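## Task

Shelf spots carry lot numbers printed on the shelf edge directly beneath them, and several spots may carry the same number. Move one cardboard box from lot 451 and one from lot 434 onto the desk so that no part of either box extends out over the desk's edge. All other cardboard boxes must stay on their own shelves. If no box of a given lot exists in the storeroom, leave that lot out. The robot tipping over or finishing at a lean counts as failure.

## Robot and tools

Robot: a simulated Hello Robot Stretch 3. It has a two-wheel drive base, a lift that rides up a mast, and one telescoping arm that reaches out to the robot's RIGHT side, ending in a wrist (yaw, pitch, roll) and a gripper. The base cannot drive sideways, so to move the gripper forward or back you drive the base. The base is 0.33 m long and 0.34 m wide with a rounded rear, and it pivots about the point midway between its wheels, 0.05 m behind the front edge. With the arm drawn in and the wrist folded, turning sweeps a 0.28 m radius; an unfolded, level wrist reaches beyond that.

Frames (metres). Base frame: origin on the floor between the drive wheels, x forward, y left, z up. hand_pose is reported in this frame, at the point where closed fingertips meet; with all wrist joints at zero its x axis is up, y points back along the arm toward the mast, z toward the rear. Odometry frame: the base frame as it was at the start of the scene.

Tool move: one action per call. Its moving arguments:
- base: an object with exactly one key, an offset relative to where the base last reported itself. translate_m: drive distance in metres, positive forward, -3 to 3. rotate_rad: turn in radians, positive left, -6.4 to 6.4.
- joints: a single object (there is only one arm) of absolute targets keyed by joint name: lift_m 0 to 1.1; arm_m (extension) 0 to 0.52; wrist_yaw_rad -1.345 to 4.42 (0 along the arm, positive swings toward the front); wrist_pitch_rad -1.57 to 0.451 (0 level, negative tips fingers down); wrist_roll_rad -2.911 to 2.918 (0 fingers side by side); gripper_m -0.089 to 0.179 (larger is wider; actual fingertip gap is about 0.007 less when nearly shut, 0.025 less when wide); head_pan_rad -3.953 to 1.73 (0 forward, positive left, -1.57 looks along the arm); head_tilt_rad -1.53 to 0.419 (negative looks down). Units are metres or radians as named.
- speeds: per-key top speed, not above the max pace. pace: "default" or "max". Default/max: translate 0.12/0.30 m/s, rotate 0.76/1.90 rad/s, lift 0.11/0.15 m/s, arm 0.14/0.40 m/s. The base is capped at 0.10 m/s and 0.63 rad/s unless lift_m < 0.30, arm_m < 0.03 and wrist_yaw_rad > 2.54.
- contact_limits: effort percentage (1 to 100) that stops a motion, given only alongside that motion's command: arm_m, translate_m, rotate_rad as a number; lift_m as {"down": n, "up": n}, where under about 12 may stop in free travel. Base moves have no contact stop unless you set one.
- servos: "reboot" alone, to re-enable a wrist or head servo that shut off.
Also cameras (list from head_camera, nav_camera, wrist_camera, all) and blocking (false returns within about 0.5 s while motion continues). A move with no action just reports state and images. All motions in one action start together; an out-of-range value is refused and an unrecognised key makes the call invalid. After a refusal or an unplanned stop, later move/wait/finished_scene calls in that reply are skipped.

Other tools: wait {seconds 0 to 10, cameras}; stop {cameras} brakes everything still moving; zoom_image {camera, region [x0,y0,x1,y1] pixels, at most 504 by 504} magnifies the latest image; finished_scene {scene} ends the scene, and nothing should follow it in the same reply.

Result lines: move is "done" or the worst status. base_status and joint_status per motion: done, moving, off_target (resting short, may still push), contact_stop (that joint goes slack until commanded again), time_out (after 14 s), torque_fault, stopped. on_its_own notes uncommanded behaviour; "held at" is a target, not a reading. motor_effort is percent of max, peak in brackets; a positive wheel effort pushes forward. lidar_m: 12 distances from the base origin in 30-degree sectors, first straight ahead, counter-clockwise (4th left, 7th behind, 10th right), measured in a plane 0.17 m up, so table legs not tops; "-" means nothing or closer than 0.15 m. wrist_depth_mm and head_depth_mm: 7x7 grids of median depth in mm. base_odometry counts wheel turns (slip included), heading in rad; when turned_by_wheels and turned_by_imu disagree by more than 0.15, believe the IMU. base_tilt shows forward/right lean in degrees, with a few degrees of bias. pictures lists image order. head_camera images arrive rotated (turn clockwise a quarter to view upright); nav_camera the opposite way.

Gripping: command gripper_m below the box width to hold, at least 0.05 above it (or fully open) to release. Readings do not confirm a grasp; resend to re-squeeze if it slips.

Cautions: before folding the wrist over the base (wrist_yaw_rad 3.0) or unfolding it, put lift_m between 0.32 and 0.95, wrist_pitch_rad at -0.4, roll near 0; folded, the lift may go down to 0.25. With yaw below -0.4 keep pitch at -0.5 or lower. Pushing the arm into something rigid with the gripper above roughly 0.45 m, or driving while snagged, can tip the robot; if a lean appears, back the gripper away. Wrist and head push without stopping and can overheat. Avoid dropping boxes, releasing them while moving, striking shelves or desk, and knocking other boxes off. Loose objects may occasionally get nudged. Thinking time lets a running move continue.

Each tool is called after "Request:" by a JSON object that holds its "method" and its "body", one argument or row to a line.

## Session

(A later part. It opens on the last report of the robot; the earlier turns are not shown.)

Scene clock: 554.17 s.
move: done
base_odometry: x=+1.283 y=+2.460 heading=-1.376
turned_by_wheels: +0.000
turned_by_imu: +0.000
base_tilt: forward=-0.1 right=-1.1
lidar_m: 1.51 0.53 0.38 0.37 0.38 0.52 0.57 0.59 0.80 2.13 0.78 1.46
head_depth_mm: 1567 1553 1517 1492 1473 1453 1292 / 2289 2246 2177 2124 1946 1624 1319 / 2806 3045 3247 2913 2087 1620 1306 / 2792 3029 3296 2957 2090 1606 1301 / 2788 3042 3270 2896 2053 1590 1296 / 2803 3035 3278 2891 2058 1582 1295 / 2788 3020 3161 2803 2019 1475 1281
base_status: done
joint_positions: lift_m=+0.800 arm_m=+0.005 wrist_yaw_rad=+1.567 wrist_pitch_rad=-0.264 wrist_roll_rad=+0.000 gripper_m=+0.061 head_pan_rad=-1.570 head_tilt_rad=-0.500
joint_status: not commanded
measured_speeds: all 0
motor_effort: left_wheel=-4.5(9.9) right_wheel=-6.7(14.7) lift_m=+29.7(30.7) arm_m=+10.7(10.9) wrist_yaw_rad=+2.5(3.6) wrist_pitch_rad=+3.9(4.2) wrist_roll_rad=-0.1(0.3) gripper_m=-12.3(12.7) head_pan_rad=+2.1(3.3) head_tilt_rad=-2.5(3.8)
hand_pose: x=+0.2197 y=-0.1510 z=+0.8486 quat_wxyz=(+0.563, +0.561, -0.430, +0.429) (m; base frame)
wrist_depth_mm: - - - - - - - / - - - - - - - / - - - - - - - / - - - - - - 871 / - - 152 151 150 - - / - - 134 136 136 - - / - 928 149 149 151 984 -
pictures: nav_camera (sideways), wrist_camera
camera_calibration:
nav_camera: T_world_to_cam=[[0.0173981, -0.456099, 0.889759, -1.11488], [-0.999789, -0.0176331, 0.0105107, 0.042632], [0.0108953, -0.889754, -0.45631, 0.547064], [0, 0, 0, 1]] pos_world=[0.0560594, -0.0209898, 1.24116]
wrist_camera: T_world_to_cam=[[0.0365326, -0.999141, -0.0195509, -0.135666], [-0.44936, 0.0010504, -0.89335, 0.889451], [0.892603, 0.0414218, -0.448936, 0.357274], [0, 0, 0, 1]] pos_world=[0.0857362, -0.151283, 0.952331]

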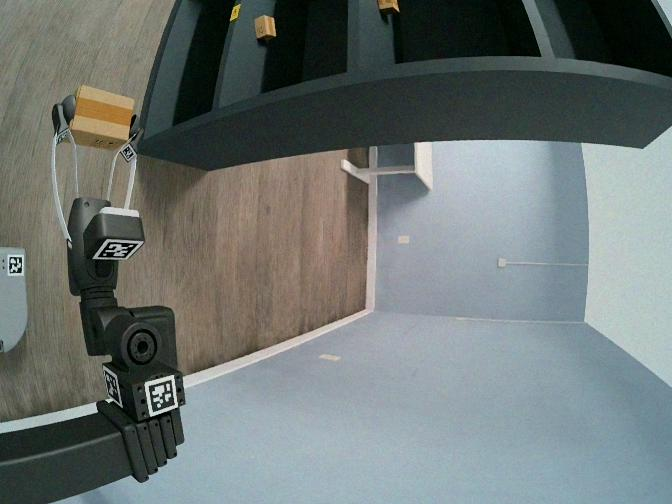

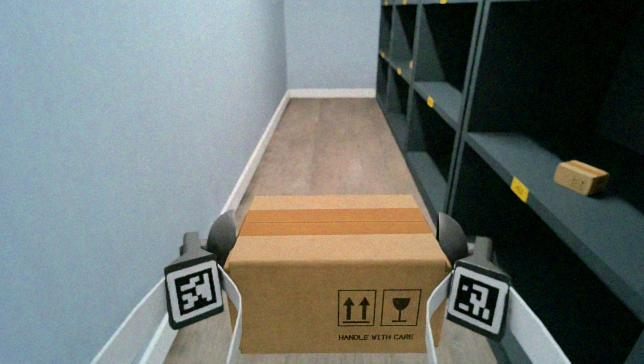

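Request:
{"method": "move", "body": {
  "base": {"rotate_rad":-1.596}
}}

Request:
{"method": "move", "body": {
  "base": {"translate_m":1.25}
}}

Request:
{"method": "move", "body": {
  "base": {"translate_m":0.89},
  "joints": {"head_pan_rad":-0.5},
  "cameras": ["wrist_camera","nav_camera"]
}}

Scene clock: 565.60 s.
move: done
base_odometry: x=+1.283 y=+2.460 heading=-2.972
turned_by_wheels: -1.596
turned_by_imu: -1.571
base_tilt: forward=-0.3 right=-1.2
lidar_m: 2.04 0.78 1.46 1.59 0.54 0.39 0.37 0.38 0.51 0.57 0.59 0.80
head_depth_mm: 458 494 541 593 661 743 832 / 456 494 538 592 657 740 843 / 454 491 536 589 655 734 840 / 454 490 535 587 651 732 833 / 452 488 532 585 647 728 827 / 450 487 529 581 645 724 823 / 449 485 529 581 643 721 817
base_status: done
joint_positions: lift_m=+0.800 arm_m=+0.005 wrist_yaw_rad=+1.567 wrist_pitch_rad=-0.264 wrist_roll_rad=+0.000 gripper_m=+0.061 head_pan_rad=-1.570 head_tilt_rad=-0.500
joint_status: not commanded
measured_speeds: all 0
motor_effort: left_wheel=+8.8(11.7) right_wheel=-10.1(14.0) lift_m=+28.3(29.4) arm_m=+2.5(12.9) wrist_yaw_rad=+1.9(3.3) wrist_pitch_rad=+4.0(4.2) wrist_roll_rad=+0.1(0.3) gripper_m=-11.8(12.7) head_pan_rad=+1.8(2.7) head_tilt_rad=-2.8(3.7)
hand_pose: x=+0.2197 y=-0.1509 z=+0.8486 quat_wxyz=(+0.563, +0.561, -0.430, +0.429) (m; base frame)
wrist_depth_mm: - - - - - - 545 / - - - - - - 552 / - - - - - - 547 / - - - - - - 544 / - - 151 151 151 - 550 / - - 134 136 136 - 545 / - - 149 149 151 122 550
pictures: none

Scene clock: 579.23 s.
move: done
base_odometry: x=+0.051 y=+2.249 heading=-2.972
turned_by_wheels: +0.000
turned_by_imu: +0.001
base_tilt: forward=-0.3 right=-1.3
lidar_m: 1.94 1.90 2.69 0.63 0.50 0.66 1.61 0.79 0.57 0.54 0.56 0.76
head_depth_mm: 431 468 510 560 624 702 800 / 430 466 507 559 621 699 797 / 429 464 506 555 616 695 793 / 427 462 504 553 613 692 787 / 426 461 502 552 612 687 785 / 425 459 499 550 610 684 777 / 424 458 498 548 605 681 775
base_status: done
joint_positions: lift_m=+0.800 arm_m=+0.005 wrist_yaw_rad=+1.567 wrist_pitch_rad=-0.264 wrist_roll_rad=+0.000 gripper_m=+0.061 head_pan_rad=-1.570 head_tilt_rad=-0.500
joint_status: not commanded
measured_speeds: all 0
motor_effort: left_wheel=+7.3(13.1) right_wheel=+1.3(10.5) lift_m=+26.5(29.1) arm_m=-10.0(13.3) wrist_yaw_rad=+2.1(3.8) wrist_pitch_rad=+4.1(4.1) wrist_roll_rad=-0.1(0.4) gripper_m=-12.2(13.0) head_pan_rad=+1.5(2.6) head_tilt_rad=-2.0(3.3)
hand_pose: x=+0.2197 y=-0.1509 z=+0.8486 quat_wxyz=(+0.563, +0.561, -0.430, +0.429) (m; base frame)
wrist_depth_mm: - - - - - - 509 / - - - - - - 507 / - - - - - - 502 / - - - - - - 501 / - - 151 151 150 638 512 / - 123 134 136 136 125 503 / - - 149 149 151 125 509
pictures: none

Scene clock: 589.27 s.
move: done
base_odometry: x=-0.826 y=+2.099 heading=-2.972
turned_by_wheels: +0.000
turned_by_imu: +0.001
base_tilt: forward=-0.4 right=-1.1
lidar_m: 1.26 1.29 1.19 3.72 1.49 1.14 2.25 0.76 0.55 0.52 0.54 0.73
head_depth_mm: 565 588 618 647 682 720 762 / 638 668 702 743 785 840 898 / 727 771 817 875 935 1007 1066 / 848 913 977 1058 1148 1257 1271 / 1023 1110 1214 1338 1481 1532 1295 / 1073 1153 1245 1362 1501 1565 1291 / 1018 1088 1178 1271 1386 1495 1288
base_status: done
joint_positions: lift_m=+0.800 arm_m=+0.005 wrist_yaw_rad=+1.567 wrist_pitch_rad=-0.264 wrist_roll_rad=+0.000 gripper_m=+0.061 head_pan_rad=-0.500 head_tilt_rad=-0.500
joint_status: all done
measured_speeds: all 0
motor_effort: left_wheel=+3.2(14.0) right_wheel=+6.4(10.7) lift_m=+25.1(27.2) arm_m=-6.7(10.5) wrist_yaw_rad=+2.1(3.6) wrist_pitch_rad=+3.9(4.1) wrist_roll_rad=-0.2(0.3) gripper_m=-12.4(12.8) head_pan_rad=-2.9(4.2) head_tilt_rad=-2.0(2.9)
hand_pose: x=+0.2197 y=-0.1509 z=+0.8486 quat_wxyz=(+0.563, +0.561, -0.430, +0.429) (m; base frame)
wrist_depth_mm: - - - - - 632 481 / - - - - - 643 484 / - - - - - 600 481 / - - - - - 638 485 / - - 152 151 150 596 487 / - 124 134 136 136 601 480 / - - 148 149 151 125 485
pictures: nav_camera (sideways), wrist_camera
camera_calibration:
nav_camera: T_world_to_cam=[[0.408394, -0.203753, 0.889775, -1.11729], [-0.464654, -0.88543, 0.0105121, 0.0392655], [0.785691, -0.417731, -0.456279, 0.542279], [0, 0, 0, 1]] pos_world=[0.0484763, 0.0336424, 1.24116]
wrist_camera: T_world_to_cam=[[0.0368, -0.999133, -0.0194599, -0.135675], [-0.449353, 0.000849084, -0.893354, 0.889423], [0.892596, 0.0416198, -0.448932, 0.357297], [0, 0, 0, 1]] pos_world=[0.0857361, -0.151183, 0.952331]

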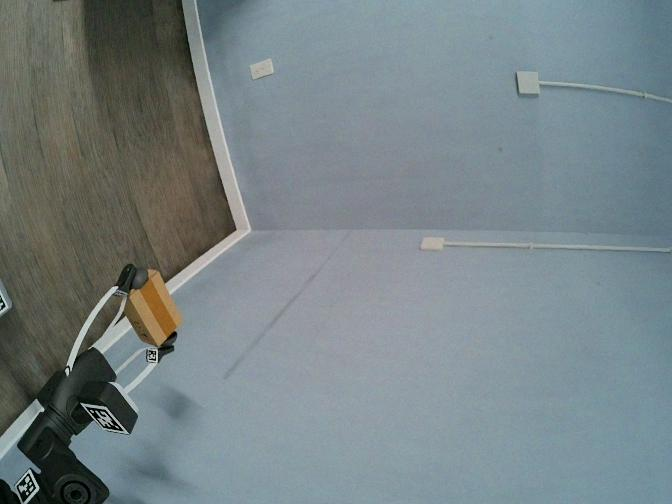

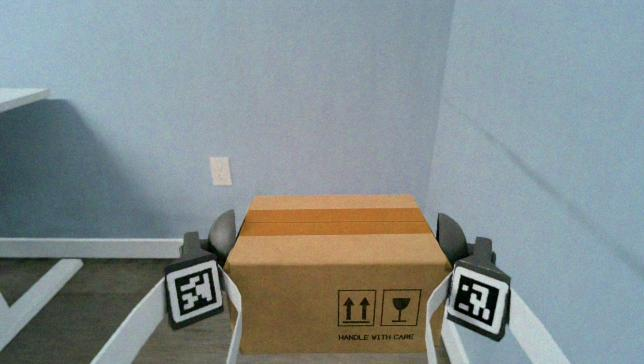

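Request:
{"method": "move", "body": {
  "base": {"rotate_rad":1.596},
  "joints": {"head_pan_rad":-0.6,"head_tilt_rad":-0.5},
  "cameras": ["nav_camera"]
}}

Request:
{"method": "move", "body": {
  "base": {"translate_m":0.75},
  "joints": {"head_pan_rad":-1.57,"head_tilt_rad":-0.6},
  "cameras": ["nav_camera","head_camera"]
}}

Scene clock: 606.57 s.
move: done
base_odometry: x=-0.826 y=+2.099 heading=-1.376
turned_by_wheels: +1.596
turned_by_imu: +1.570
base_tilt: forward=-0.3 right=-1.3
lidar_m: 3.71 1.48 1.14 2.14 0.75 0.55 0.52 0.54 0.73 1.26 1.30 1.20
head_depth_mm: 1277 1351 1402 1472 1577 1582 1325 / 1416 1506 1589 1561 1783 1625 1321 / 1582 1684 1792 1342 1850 1555 1311 / 1806 1928 1983 1328 2002 1567 1312 / 2073 2239 2254 1326 1907 1587 1294 / 2441 2679 2248 1490 2026 1585 1301 / 3048 3452 3330 2721 2031 1584 1295
base_status: done
joint_positions: lift_m=+0.800 arm_m=+0.005 wrist_yaw_rad=+1.567 wrist_pitch_rad=-0.264 wrist_roll_rad=+0.000 gripper_m=+0.061 head_pan_rad=-0.602 head_tilt_rad=-0.500
joint_status: all done
measured_speeds: all 0
motor_effort: left_wheel=-8.8(12.8) right_wheel=+8.9(12.0) lift_m=+23.7(25.2) arm_m=-12.7(13.4) wrist_yaw_rad=+1.2(3.4) wrist_pitch_rad=+4.0(4.1) wrist_roll_rad=-0.1(0.3) gripper_m=-12.2(12.7) head_pan_rad=+3.3(4.8) head_tilt_rad=-1.5(2.6)
hand_pose: x=+0.2197 y=-0.1509 z=+0.8486 quat_wxyz=(+0.563, +0.561, -0.430, +0.429) (m; base frame)
wrist_depth_mm: - - - - - - - / - - - - - - - / - - - - - - - / - - - - - - - / - - 152 151 150 - - / - 123 134 136 136 - - / - - 149 149 151 - -
pictures: nav_camera (sideways)
camera_calibration:
nav_camera: T_world_to_cam=[[0.385571, -0.244259, 0.88976, -1.11713], [-0.552358, -0.83354, 0.0105345, 0.0398335], [0.739078, -0.495528, -0.456307, 0.54261], [0, 0, 0, 1]] pos_world=[0.0517044, 0.0292117, 1.24116]

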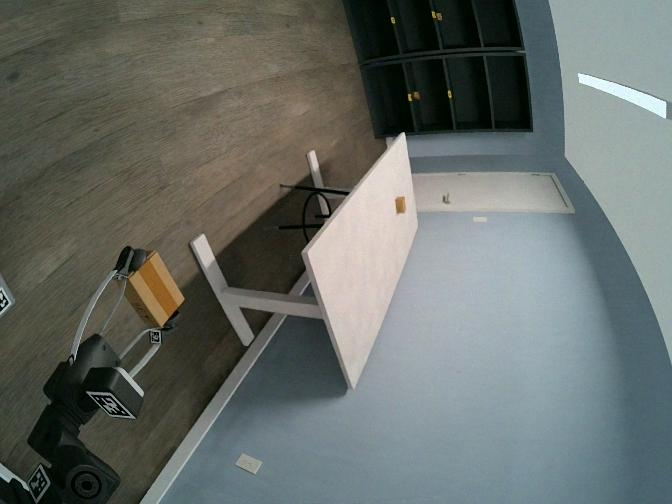

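Scene clock: 615.20 s.
move: done
base_odometry: x=-0.681 y=+1.363 heading=-1.376
turned_by_wheels: +0.000
turned_by_imu: +0.000
base_tilt: forward=-0.2 right=-1.1
lidar_m: 2.99 1.48 1.08 1.04 1.82 1.32 1.27 1.31 1.30 0.81 0.98 1.11
head_depth_mm: 1027 1127 1257 1422 1616 1505 1278 / 1029 1123 1253 1419 1610 1495 1274 / 1027 1125 1255 1419 1609 1482 324 / 1027 1123 1250 1401 1610 1471 1166 / 1014 1121 1253 1090 817 714 1223 / 1020 1120 1234 1081 813 689 1213 / 1025 1115 1241 1071 807 686 1208
base_status: done
joint_positions: lift_m=+0.800 arm_m=+0.005 wrist_yaw_rad=+1.567 wrist_pitch_rad=-0.264 wrist_roll_rad=+0.000 gripper_m=+0.061 head_pan_rad=-1.570 head_tilt_rad=-0.600
joint_status: all done
measured_speeds: all 0
motor_effort: left_wheel=+3.6(8.8) right_wheel=+6.4(13.8) lift_m=+26.8(27.4) arm_m=-9.4(13.2) wrist_yaw_rad=+1.0(3.4) wrist_pitch_rad=+4.0(4.1) wrist_roll_rad=+0.0(0.4) gripper_m=-12.1(12.7) head_pan_rad=+3.5(5.1) head_tilt_rad=-5.5(6.9)
hand_pose: x=+0.2197 y=-0.1509 z=+0.8486 quat_wxyz=(+0.563, +0.561, -0.430, +0.429) (m; base frame)
wrist_depth_mm: - - - - - - - / - - - - - - - / - - - - - - - / - - - - - - - / - - 151 151 151 - - / - 123 134 135 136 - - / - - 149 149 151 - -
pictures: head_camera (sideways), nav_camera (sideways)
camera_calibration:
head_camera: T_world_to_cam=[[-0.0467445, 0.520086, -0.852834, 1.12534], [0.997499, -0.0210087, -0.0674855, 0.0813531], [-0.0530152, -0.853856, -0.517803, 0.629753], [0, 0, 0, 1]] pos_world=[0.00484051, -0.0458484, 1.29131]
nav_camera: T_world_to_cam=[[0.0175178, -0.542579, 0.839822, -1.04979], [-0.999788, -0.018574, 0.00885454, 0.044798], [0.0107945, -0.8398, -0.542789, 0.659577], [0, 0, 0, 1]] pos_world=[0.0560587, -0.0148501, 1.23925]

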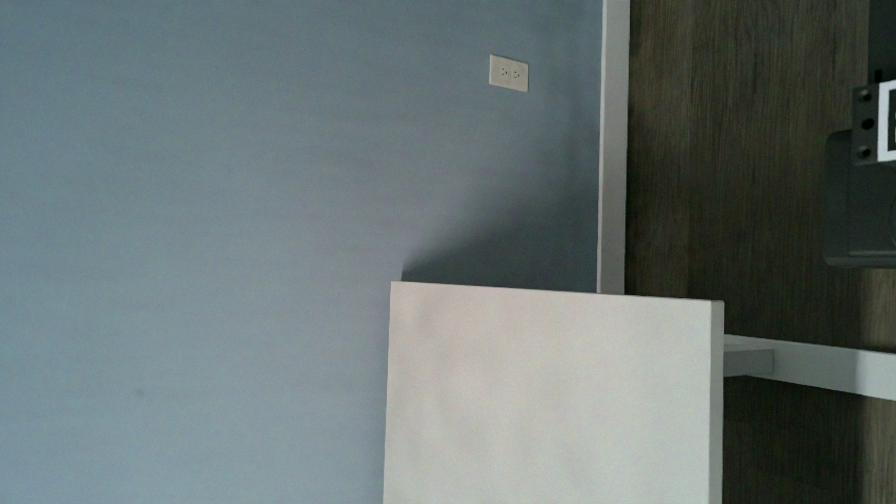

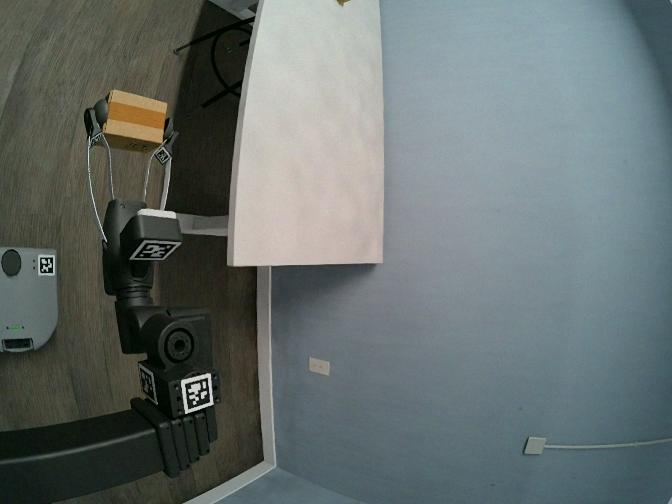

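Request:
{"method": "move", "body": {
  "base": {"translate_m":0.45},
  "joints": {"wrist_yaw_rad":0}
}}

Request:
{"method": "move", "body": {
  "joints": {"arm_m":0.4,"lift_m":0.76},
  "speeds": {"arm_m":0.2,"lift_m":0.05},
  "cameras": ["head_camera","wrist_camera"]
}}

Request:
{"method": "move", "body": {
  "joints": {"lift_m":0.685},
  "speeds": {"lift_m":0.03},
  "contact_limits": {"lift_m":{"down":13}},
  "cameras": ["wrist_camera"]
}}

Scene clock: 629.37 s.
move: done
base_odometry: x=-0.594 y=+0.921 heading=-1.376
turned_by_wheels: +0.000
turned_by_imu: +0.000
base_tilt: forward=-0.3 right=-1.2
lidar_m: 2.56 1.50 1.08 1.04 1.08 1.78 1.71 1.77 0.83 1.24 0.75 1.23
head_depth_mm: 1027 1128 1244 1333 839 711 1276 / 1024 1121 1249 1123 836 707 1267 / 1019 1121 1250 1111 829 547 1153 / 1020 1121 1241 1102 822 506 330 / 1018 1122 1239 1089 821 672 1222 / 1021 1107 1244 1080 812 690 1213 / 1015 1115 1237 1072 806 686 1212
base_status: done
joint_positions: lift_m=+0.800 arm_m=+0.005 wrist_yaw_rad=+0.003 wrist_pitch_rad=-0.264 wrist_roll_rad=+0.000 gripper_m=+0.061 head_pan_rad=-1.570 head_tilt_rad=-0.600
joint_status: all done
measured_speeds: all 0
motor_effort: left_wheel=+2.5(10.5) right_wheel=+7.6(14.2) lift_m=+29.0(29.7) arm_m=-5.0(8.0) wrist_yaw_rad=-2.3(6.6) wrist_pitch_rad=+4.0(4.1) wrist_roll_rad=-0.1(0.3) gripper_m=-11.5(12.7) head_pan_rad=+2.9(4.1) head_tilt_rad=-5.0(6.1)
hand_pose: x=-0.0208 y=-0.3910 z=+0.8486 quat_wxyz=(+0.701, +0.094, -0.700, -0.092) (m; base frame)
wrist_depth_mm: - - - - - - - / - - - - - - - / - - - - - - - / - - - - - - - / - - 151 150 150 - - / - - 134 136 136 - - / - 123 149 149 149 122 -
pictures: none

Scene clock: 633.07 s.
move: done
base_odometry: x=-0.594 y=+0.921 heading=-1.376
turned_by_wheels: +0.000
turned_by_imu: +0.000
base_tilt: forward=-0.2 right=-1.2
lidar_m: 2.56 1.50 1.08 1.04 1.08 1.78 1.71 1.77 0.83 1.24 0.75 1.23
head_depth_mm: 1024 1124 1252 1333 841 691 300 / 1025 1127 1251 1124 521 377 320 / 1017 1117 1248 1111 611 699 1237 / 1021 1117 1242 860 744 698 1233 / 1015 1116 1251 1090 818 691 1232 / 1015 1114 1244 1076 811 690 1219 / 1013 1114 1232 1064 804 686 1206
base_status: not commanded
joint_positions: lift_m=+0.760 arm_m=+0.400 wrist_yaw_rad=+0.003 wrist_pitch_rad=-0.264 wrist_roll_rad=+0.000 gripper_m=+0.061 head_pan_rad=-1.570 head_tilt_rad=-0.600
joint_status: all done
measured_speeds: all 0
motor_effort: left_wheel=+3.1(3.4) right_wheel=+7.3(8.2) lift_m=+25.6(27.9) arm_m=+13.2(14.9) wrist_yaw_rad=-3.0(4.3) wrist_pitch_rad=+4.1(4.2) wrist_roll_rad=+0.1(0.3) gripper_m=-12.1(12.8) head_pan_rad=+3.3(4.3) head_tilt_rad=-4.6(6.0)
hand_pose: x=-0.0208 y=-0.7860 z=+0.8085 quat_wxyz=(+0.701, +0.094, -0.700, -0.093) (m; base frame)
wrist_depth_mm: - - - - - - - / - - - - - - - / - - - - - - - / - - - - - - - / - - 151 151 151 - - / - - 133 136 136 - - / - - 146 149 148 - -
pictures: head_camera (sideways), wrist_camera
camera_calibration:
head_camera: T_world_to_cam=[[-0.046741, 0.520158, -0.85279, 1.12529], [0.997499, -0.021003, -0.0674832, 0.0813503], [-0.053013, -0.853812, -0.517875, 0.629848], [0, 0, 0, 1]] pos_world=[0.00484053, -0.045848, 1.29131]
wrist_camera: T_world_to_cam=[[-0.998879, -0.0431435, -0.0194794, -0.0323283], [-0.00200193, 0.449635, -0.89321, 1.10808], [0.0472949, -0.89217, -0.449218, -0.170938], [0, 0, 0, 1]] pos_world=[-0.0219893, -0.652134, 0.912332]

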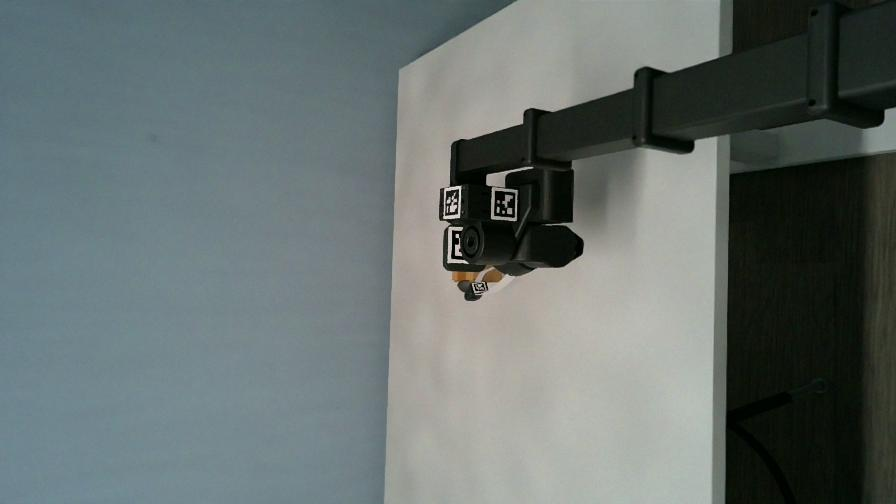

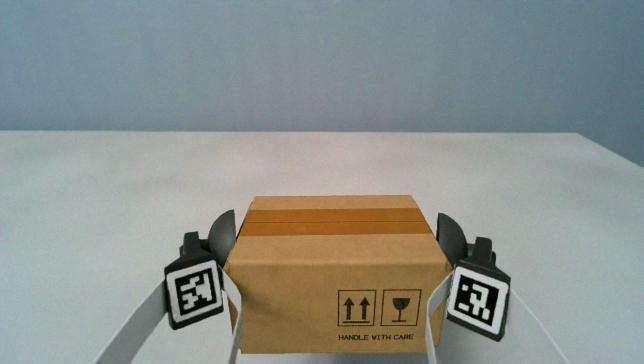

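Scene clock: 636.00 s.
move: done
base_odometry: x=-0.594 y=+0.921 heading=-1.376
turned_by_wheels: +0.000
turned_by_imu: +0.000
base_tilt: forward=-0.4 right=-1.2
lidar_m: 2.56 1.50 1.08 1.04 1.07 1.78 1.71 1.77 0.83 1.24 0.75 1.23
head_depth_mm: 1027 1125 1245 1338 844 711 1249 / 1022 1122 1254 1126 838 482 385 / 1018 1119 1243 1116 617 663 1228 / 1017 1119 1244 1099 648 698 1234 / 1018 1121 1246 1096 818 692 1225 / 1016 1122 1236 1077 812 690 1218 / 1010 1117 1237 1074 806 687 1208
base_status: not commanded
joint_positions: lift_m=+0.685 arm_m=+0.400 wrist_yaw_rad=+0.003 wrist_pitch_rad=-0.189 wrist_roll_rad=+0.000 gripper_m=+0.061 head_pan_rad=-1.570 head_tilt_rad=-0.600
joint_status: all done
measured_speeds: all 0
on_its_own: wrist_pitch_rad is at rest, and its effort (-9.9) is outside its rest range (-8 to +12)
motor_effort: left_wheel=+2.9(3.3) right_wheel=+6.9(8.1) lift_m=+16.6(27.3) arm_m=+11.6(13.8) wrist_yaw_rad=-2.3(4.4) wrist_pitch_rad=-9.9(10.3) wrist_roll_rad=-0.1(0.3) gripper_m=-12.0(12.6) head_pan_rad=+2.4(3.7) head_tilt_rad=-3.5(5.2)
contact_limits: lift_m down 13 (down: maximum 72; up: maximum 65)
hand_pose: x=-0.0208 y=-0.7921 z=+0.7520 quat_wxyz=(+0.704, +0.068, -0.703, -0.066) (m; base frame)
wrist_depth_mm: - - - - - - - / - - - - - - - / - - - - - - - / - - - 175 - - - / - - 147 146 146 - - / - - 134 136 136 122 - / - - 146 148 148 - -
pictures: wrist_camera
camera_calibration:
wrist_camera: T_world_to_cam=[[-0.998874, -0.0445104, -0.016389, -0.0370755], [-0.00179925, 0.380836, -0.924641, 1.02944], [0.0473977, -0.923571, -0.380487, -0.278325], [0, 0, 0, 1]] pos_world=[-0.0219895, -0.650751, 0.845355]

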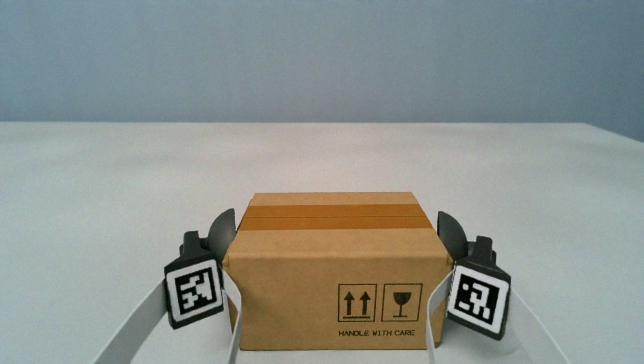

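Request:
{"method": "move", "body": {
  "joints": {"lift_m":0.697}
}}

Request:
{"method": "move", "body": {
  "joints": {"gripper_m":0.179}
}}

Request:
{"method": "move", "body": {
  "joints": {"arm_m":0.1,"head_pan_rad":-1.2},
  "speeds": {"arm_m":0.15},
  "cameras": ["nav_camera","head_camera"]
}}

Scene clock: 642.00 s.
move: done
base_odometry: x=-0.594 y=+0.921 heading=-1.376
turned_by_wheels: +0.000
turned_by_imu: +0.000
base_tilt: forward=-0.3 right=-1.2
lidar_m: 2.56 1.50 1.08 1.04 1.08 1.78 1.71 1.77 0.83 1.24 0.75 1.23
head_depth_mm: 1024 1126 1248 1327 841 711 1245 / 1026 1117 1235 1125 834 454 375 / 1021 1124 1240 1118 613 681 1232 / 1020 1123 1248 1099 648 700 1231 / 1020 1110 1239 1094 819 693 1215 / 1019 1116 1237 1086 810 689 1211 / 1013 1116 1245 1064 805 687 1213
base_status: not commanded
joint_positions: lift_m=+0.697 arm_m=+0.400 wrist_yaw_rad=+0.003 wrist_pitch_rad=-0.230 wrist_roll_rad=+0.000 gripper_m=+0.061 head_pan_rad=-1.570 head_tilt_rad=-0.600
joint_status: all done
measured_speeds: all 0
motor_effort: left_wheel=+2.6(3.3) right_wheel=+6.4(7.6) lift_m=+29.1(30.5) arm_m=+9.1(10.2) wrist_yaw_rad=-2.5(4.4) wrist_pitch_rad=-2.1(9.9) wrist_roll_rad=-0.3(0.3) gripper_m=-11.8(12.6) head_pan_rad=+2.5(3.2) head_tilt_rad=-4.0(4.1)
hand_pose: x=-0.0208 y=-0.7889 z=+0.7537 quat_wxyz=(+0.703, +0.083, -0.702, -0.081) (m; base frame)
wrist_depth_mm: - - - - - - - / - - - - - - - / - - - - - - - / - - - 182 - - - / - - 148 140 146 - - / - - 134 136 137 - - / - - 148 148 148 110 -
pictures: none

Scene clock: 643.73 s.
move: done
base_odometry: x=-0.594 y=+0.921 heading=-1.376
turned_by_wheels: +0.000
turned_by_imu: +0.000
base_tilt: forward=-0.4 right=-1.3
lidar_m: 2.56 1.50 1.09 1.04 1.07 1.78 1.71 1.77 0.83 1.24 0.75 1.23
head_depth_mm: 1024 1126 1255 1335 841 712 1246 / 1020 1126 1248 1125 834 454 374 / 1019 1124 1239 1114 614 683 1232 / 1015 1118 1239 1100 645 698 1222 / 1019 1117 1235 1090 817 693 1234 / 1019 1112 1237 1082 808 689 1215 / 1010 1118 1232 1067 805 686 1207
base_status: not commanded
joint_positions: lift_m=+0.697 arm_m=+0.400 wrist_yaw_rad=+0.002 wrist_pitch_rad=-0.253 wrist_roll_rad=+0.000 gripper_m=+0.179 head_pan_rad=-1.570 head_tilt_rad=-0.600
joint_status: all done
measured_speeds: all 0
motor_effort: left_wheel=+2.6(3.2) right_wheel=+7.2(7.8) lift_m=+24.6(29.0) arm_m=+8.1(9.6) wrist_yaw_rad=-3.0(4.0) wrist_pitch_rad=+2.0(2.3) wrist_roll_rad=+0.2(0.3) gripper_m=+0.4(84.1) head_pan_rad=+2.7(3.4) head_tilt_rad=-2.8(4.5)
hand_pose: x=-0.0211 y=-0.7870 z=+0.7481 quat_wxyz=(+0.702, +0.090, -0.701, -0.089) (m; base frame)
wrist_depth_mm: - - - - - - - / - - - - - - - / - - - - - - - / - - - 168 167 - - / - 142 134 136 142 - - / - 126 141 141 140 - - / - - - 151 151 - 105
pictures: none

Scene clock: 647.10 s.
move: done
base_odometry: x=-0.594 y=+0.921 heading=-1.376
turned_by_wheels: +0.000
turned_by_imu: +0.000
base_tilt: forward=-0.2 right=-1.3
lidar_m: 2.57 1.50 1.08 1.04 1.08 1.78 1.71 1.77 0.83 1.24 0.75 1.22
head_depth_mm: 977 1065 1165 1131 837 671 436 / 1017 1098 1213 1123 834 667 441 / 1051 1152 1258 1106 830 699 1226 / 1088 1189 1316 1103 825 717 1226 / 1130 1237 1363 1087 816 1352 1221 / 1172 1294 1405 1041 810 1348 1214 / 1232 1348 1462 1023 806 1454 1215
base_status: not commanded
joint_positions: lift_m=+0.697 arm_m=+0.100 wrist_yaw_rad=+0.002 wrist_pitch_rad=-0.254 wrist_roll_rad=+0.000 gripper_m=+0.179 head_pan_rad=-1.199 head_tilt_rad=-0.600
joint_status: all done
measured_speeds: all 0
motor_effort: left_wheel=+3.1(3.3) right_wheel=+6.8(8.0) lift_m=+25.1(25.2) arm_m=-12.9(14.3) wrist_yaw_rad=-1.9(3.4) wrist_pitch_rad=+2.0(2.3) wrist_roll_rad=-0.2(0.3) gripper_m=+0.6(1.1) head_pan_rad=-2.7(4.4) head_tilt_rad=-2.6(4.0)
hand_pose: x=-0.0211 y=-0.4869 z=+0.7480 quat_wxyz=(+0.702, +0.090, -0.701, -0.089) (m; base frame)
wrist_depth_mm: - - - - - - - / - - - 399 - - - / - - - 411 - - - / - - - - - - - / - 143 - - - - - / - 126 - - - - - / - - - - - - 105
pictures: head_camera (sideways), nav_camera (sideways)
camera_calibration:
head_camera: T_world_to_cam=[[-0.231934, 0.467954, -0.852775, 1.12642], [0.937406, 0.341639, -0.0674793, 0.0817352], [0.259764, -0.815047, -0.5179, 0.627945], [0, 0, 0, 1]] pos_world=[0.0215177, -0.0432308, 1.29131]
nav_camera: T_world_to_cam=[[0.212875, -0.499566, 0.839713, -1.05082], [-0.925187, -0.379409, 0.00882324, 0.0443157], [0.314187, -0.77877, -0.542959, 0.657974], [0, 0, 0, 1]] pos_world=[0.0579673, 0.00426815, 1.23925]

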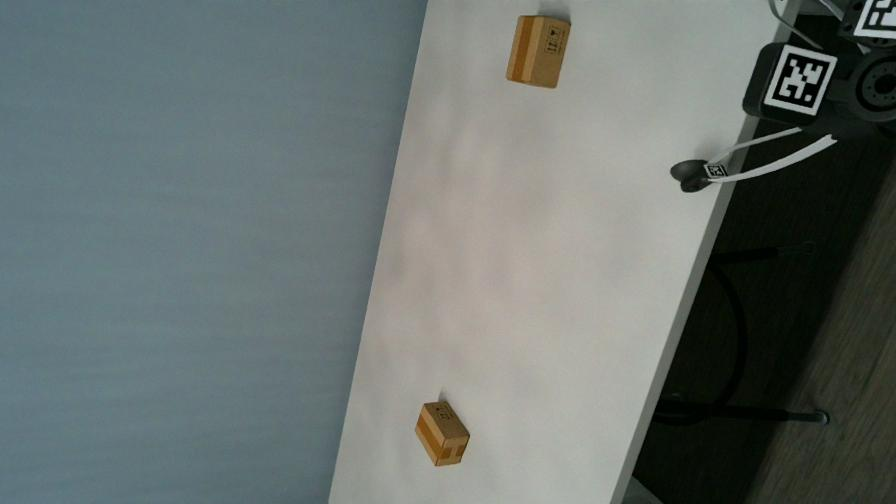

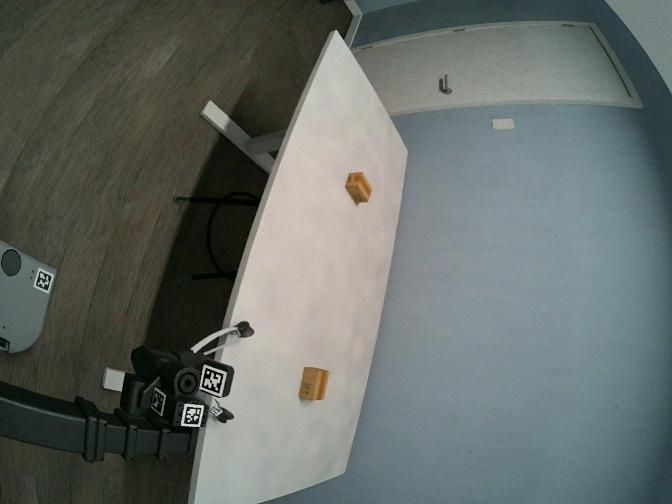

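Both boxes are on the desk.

Request:
{"method": "finished_scene", "body": {
  "scene": 2
}}

The scene is finished: the task was done.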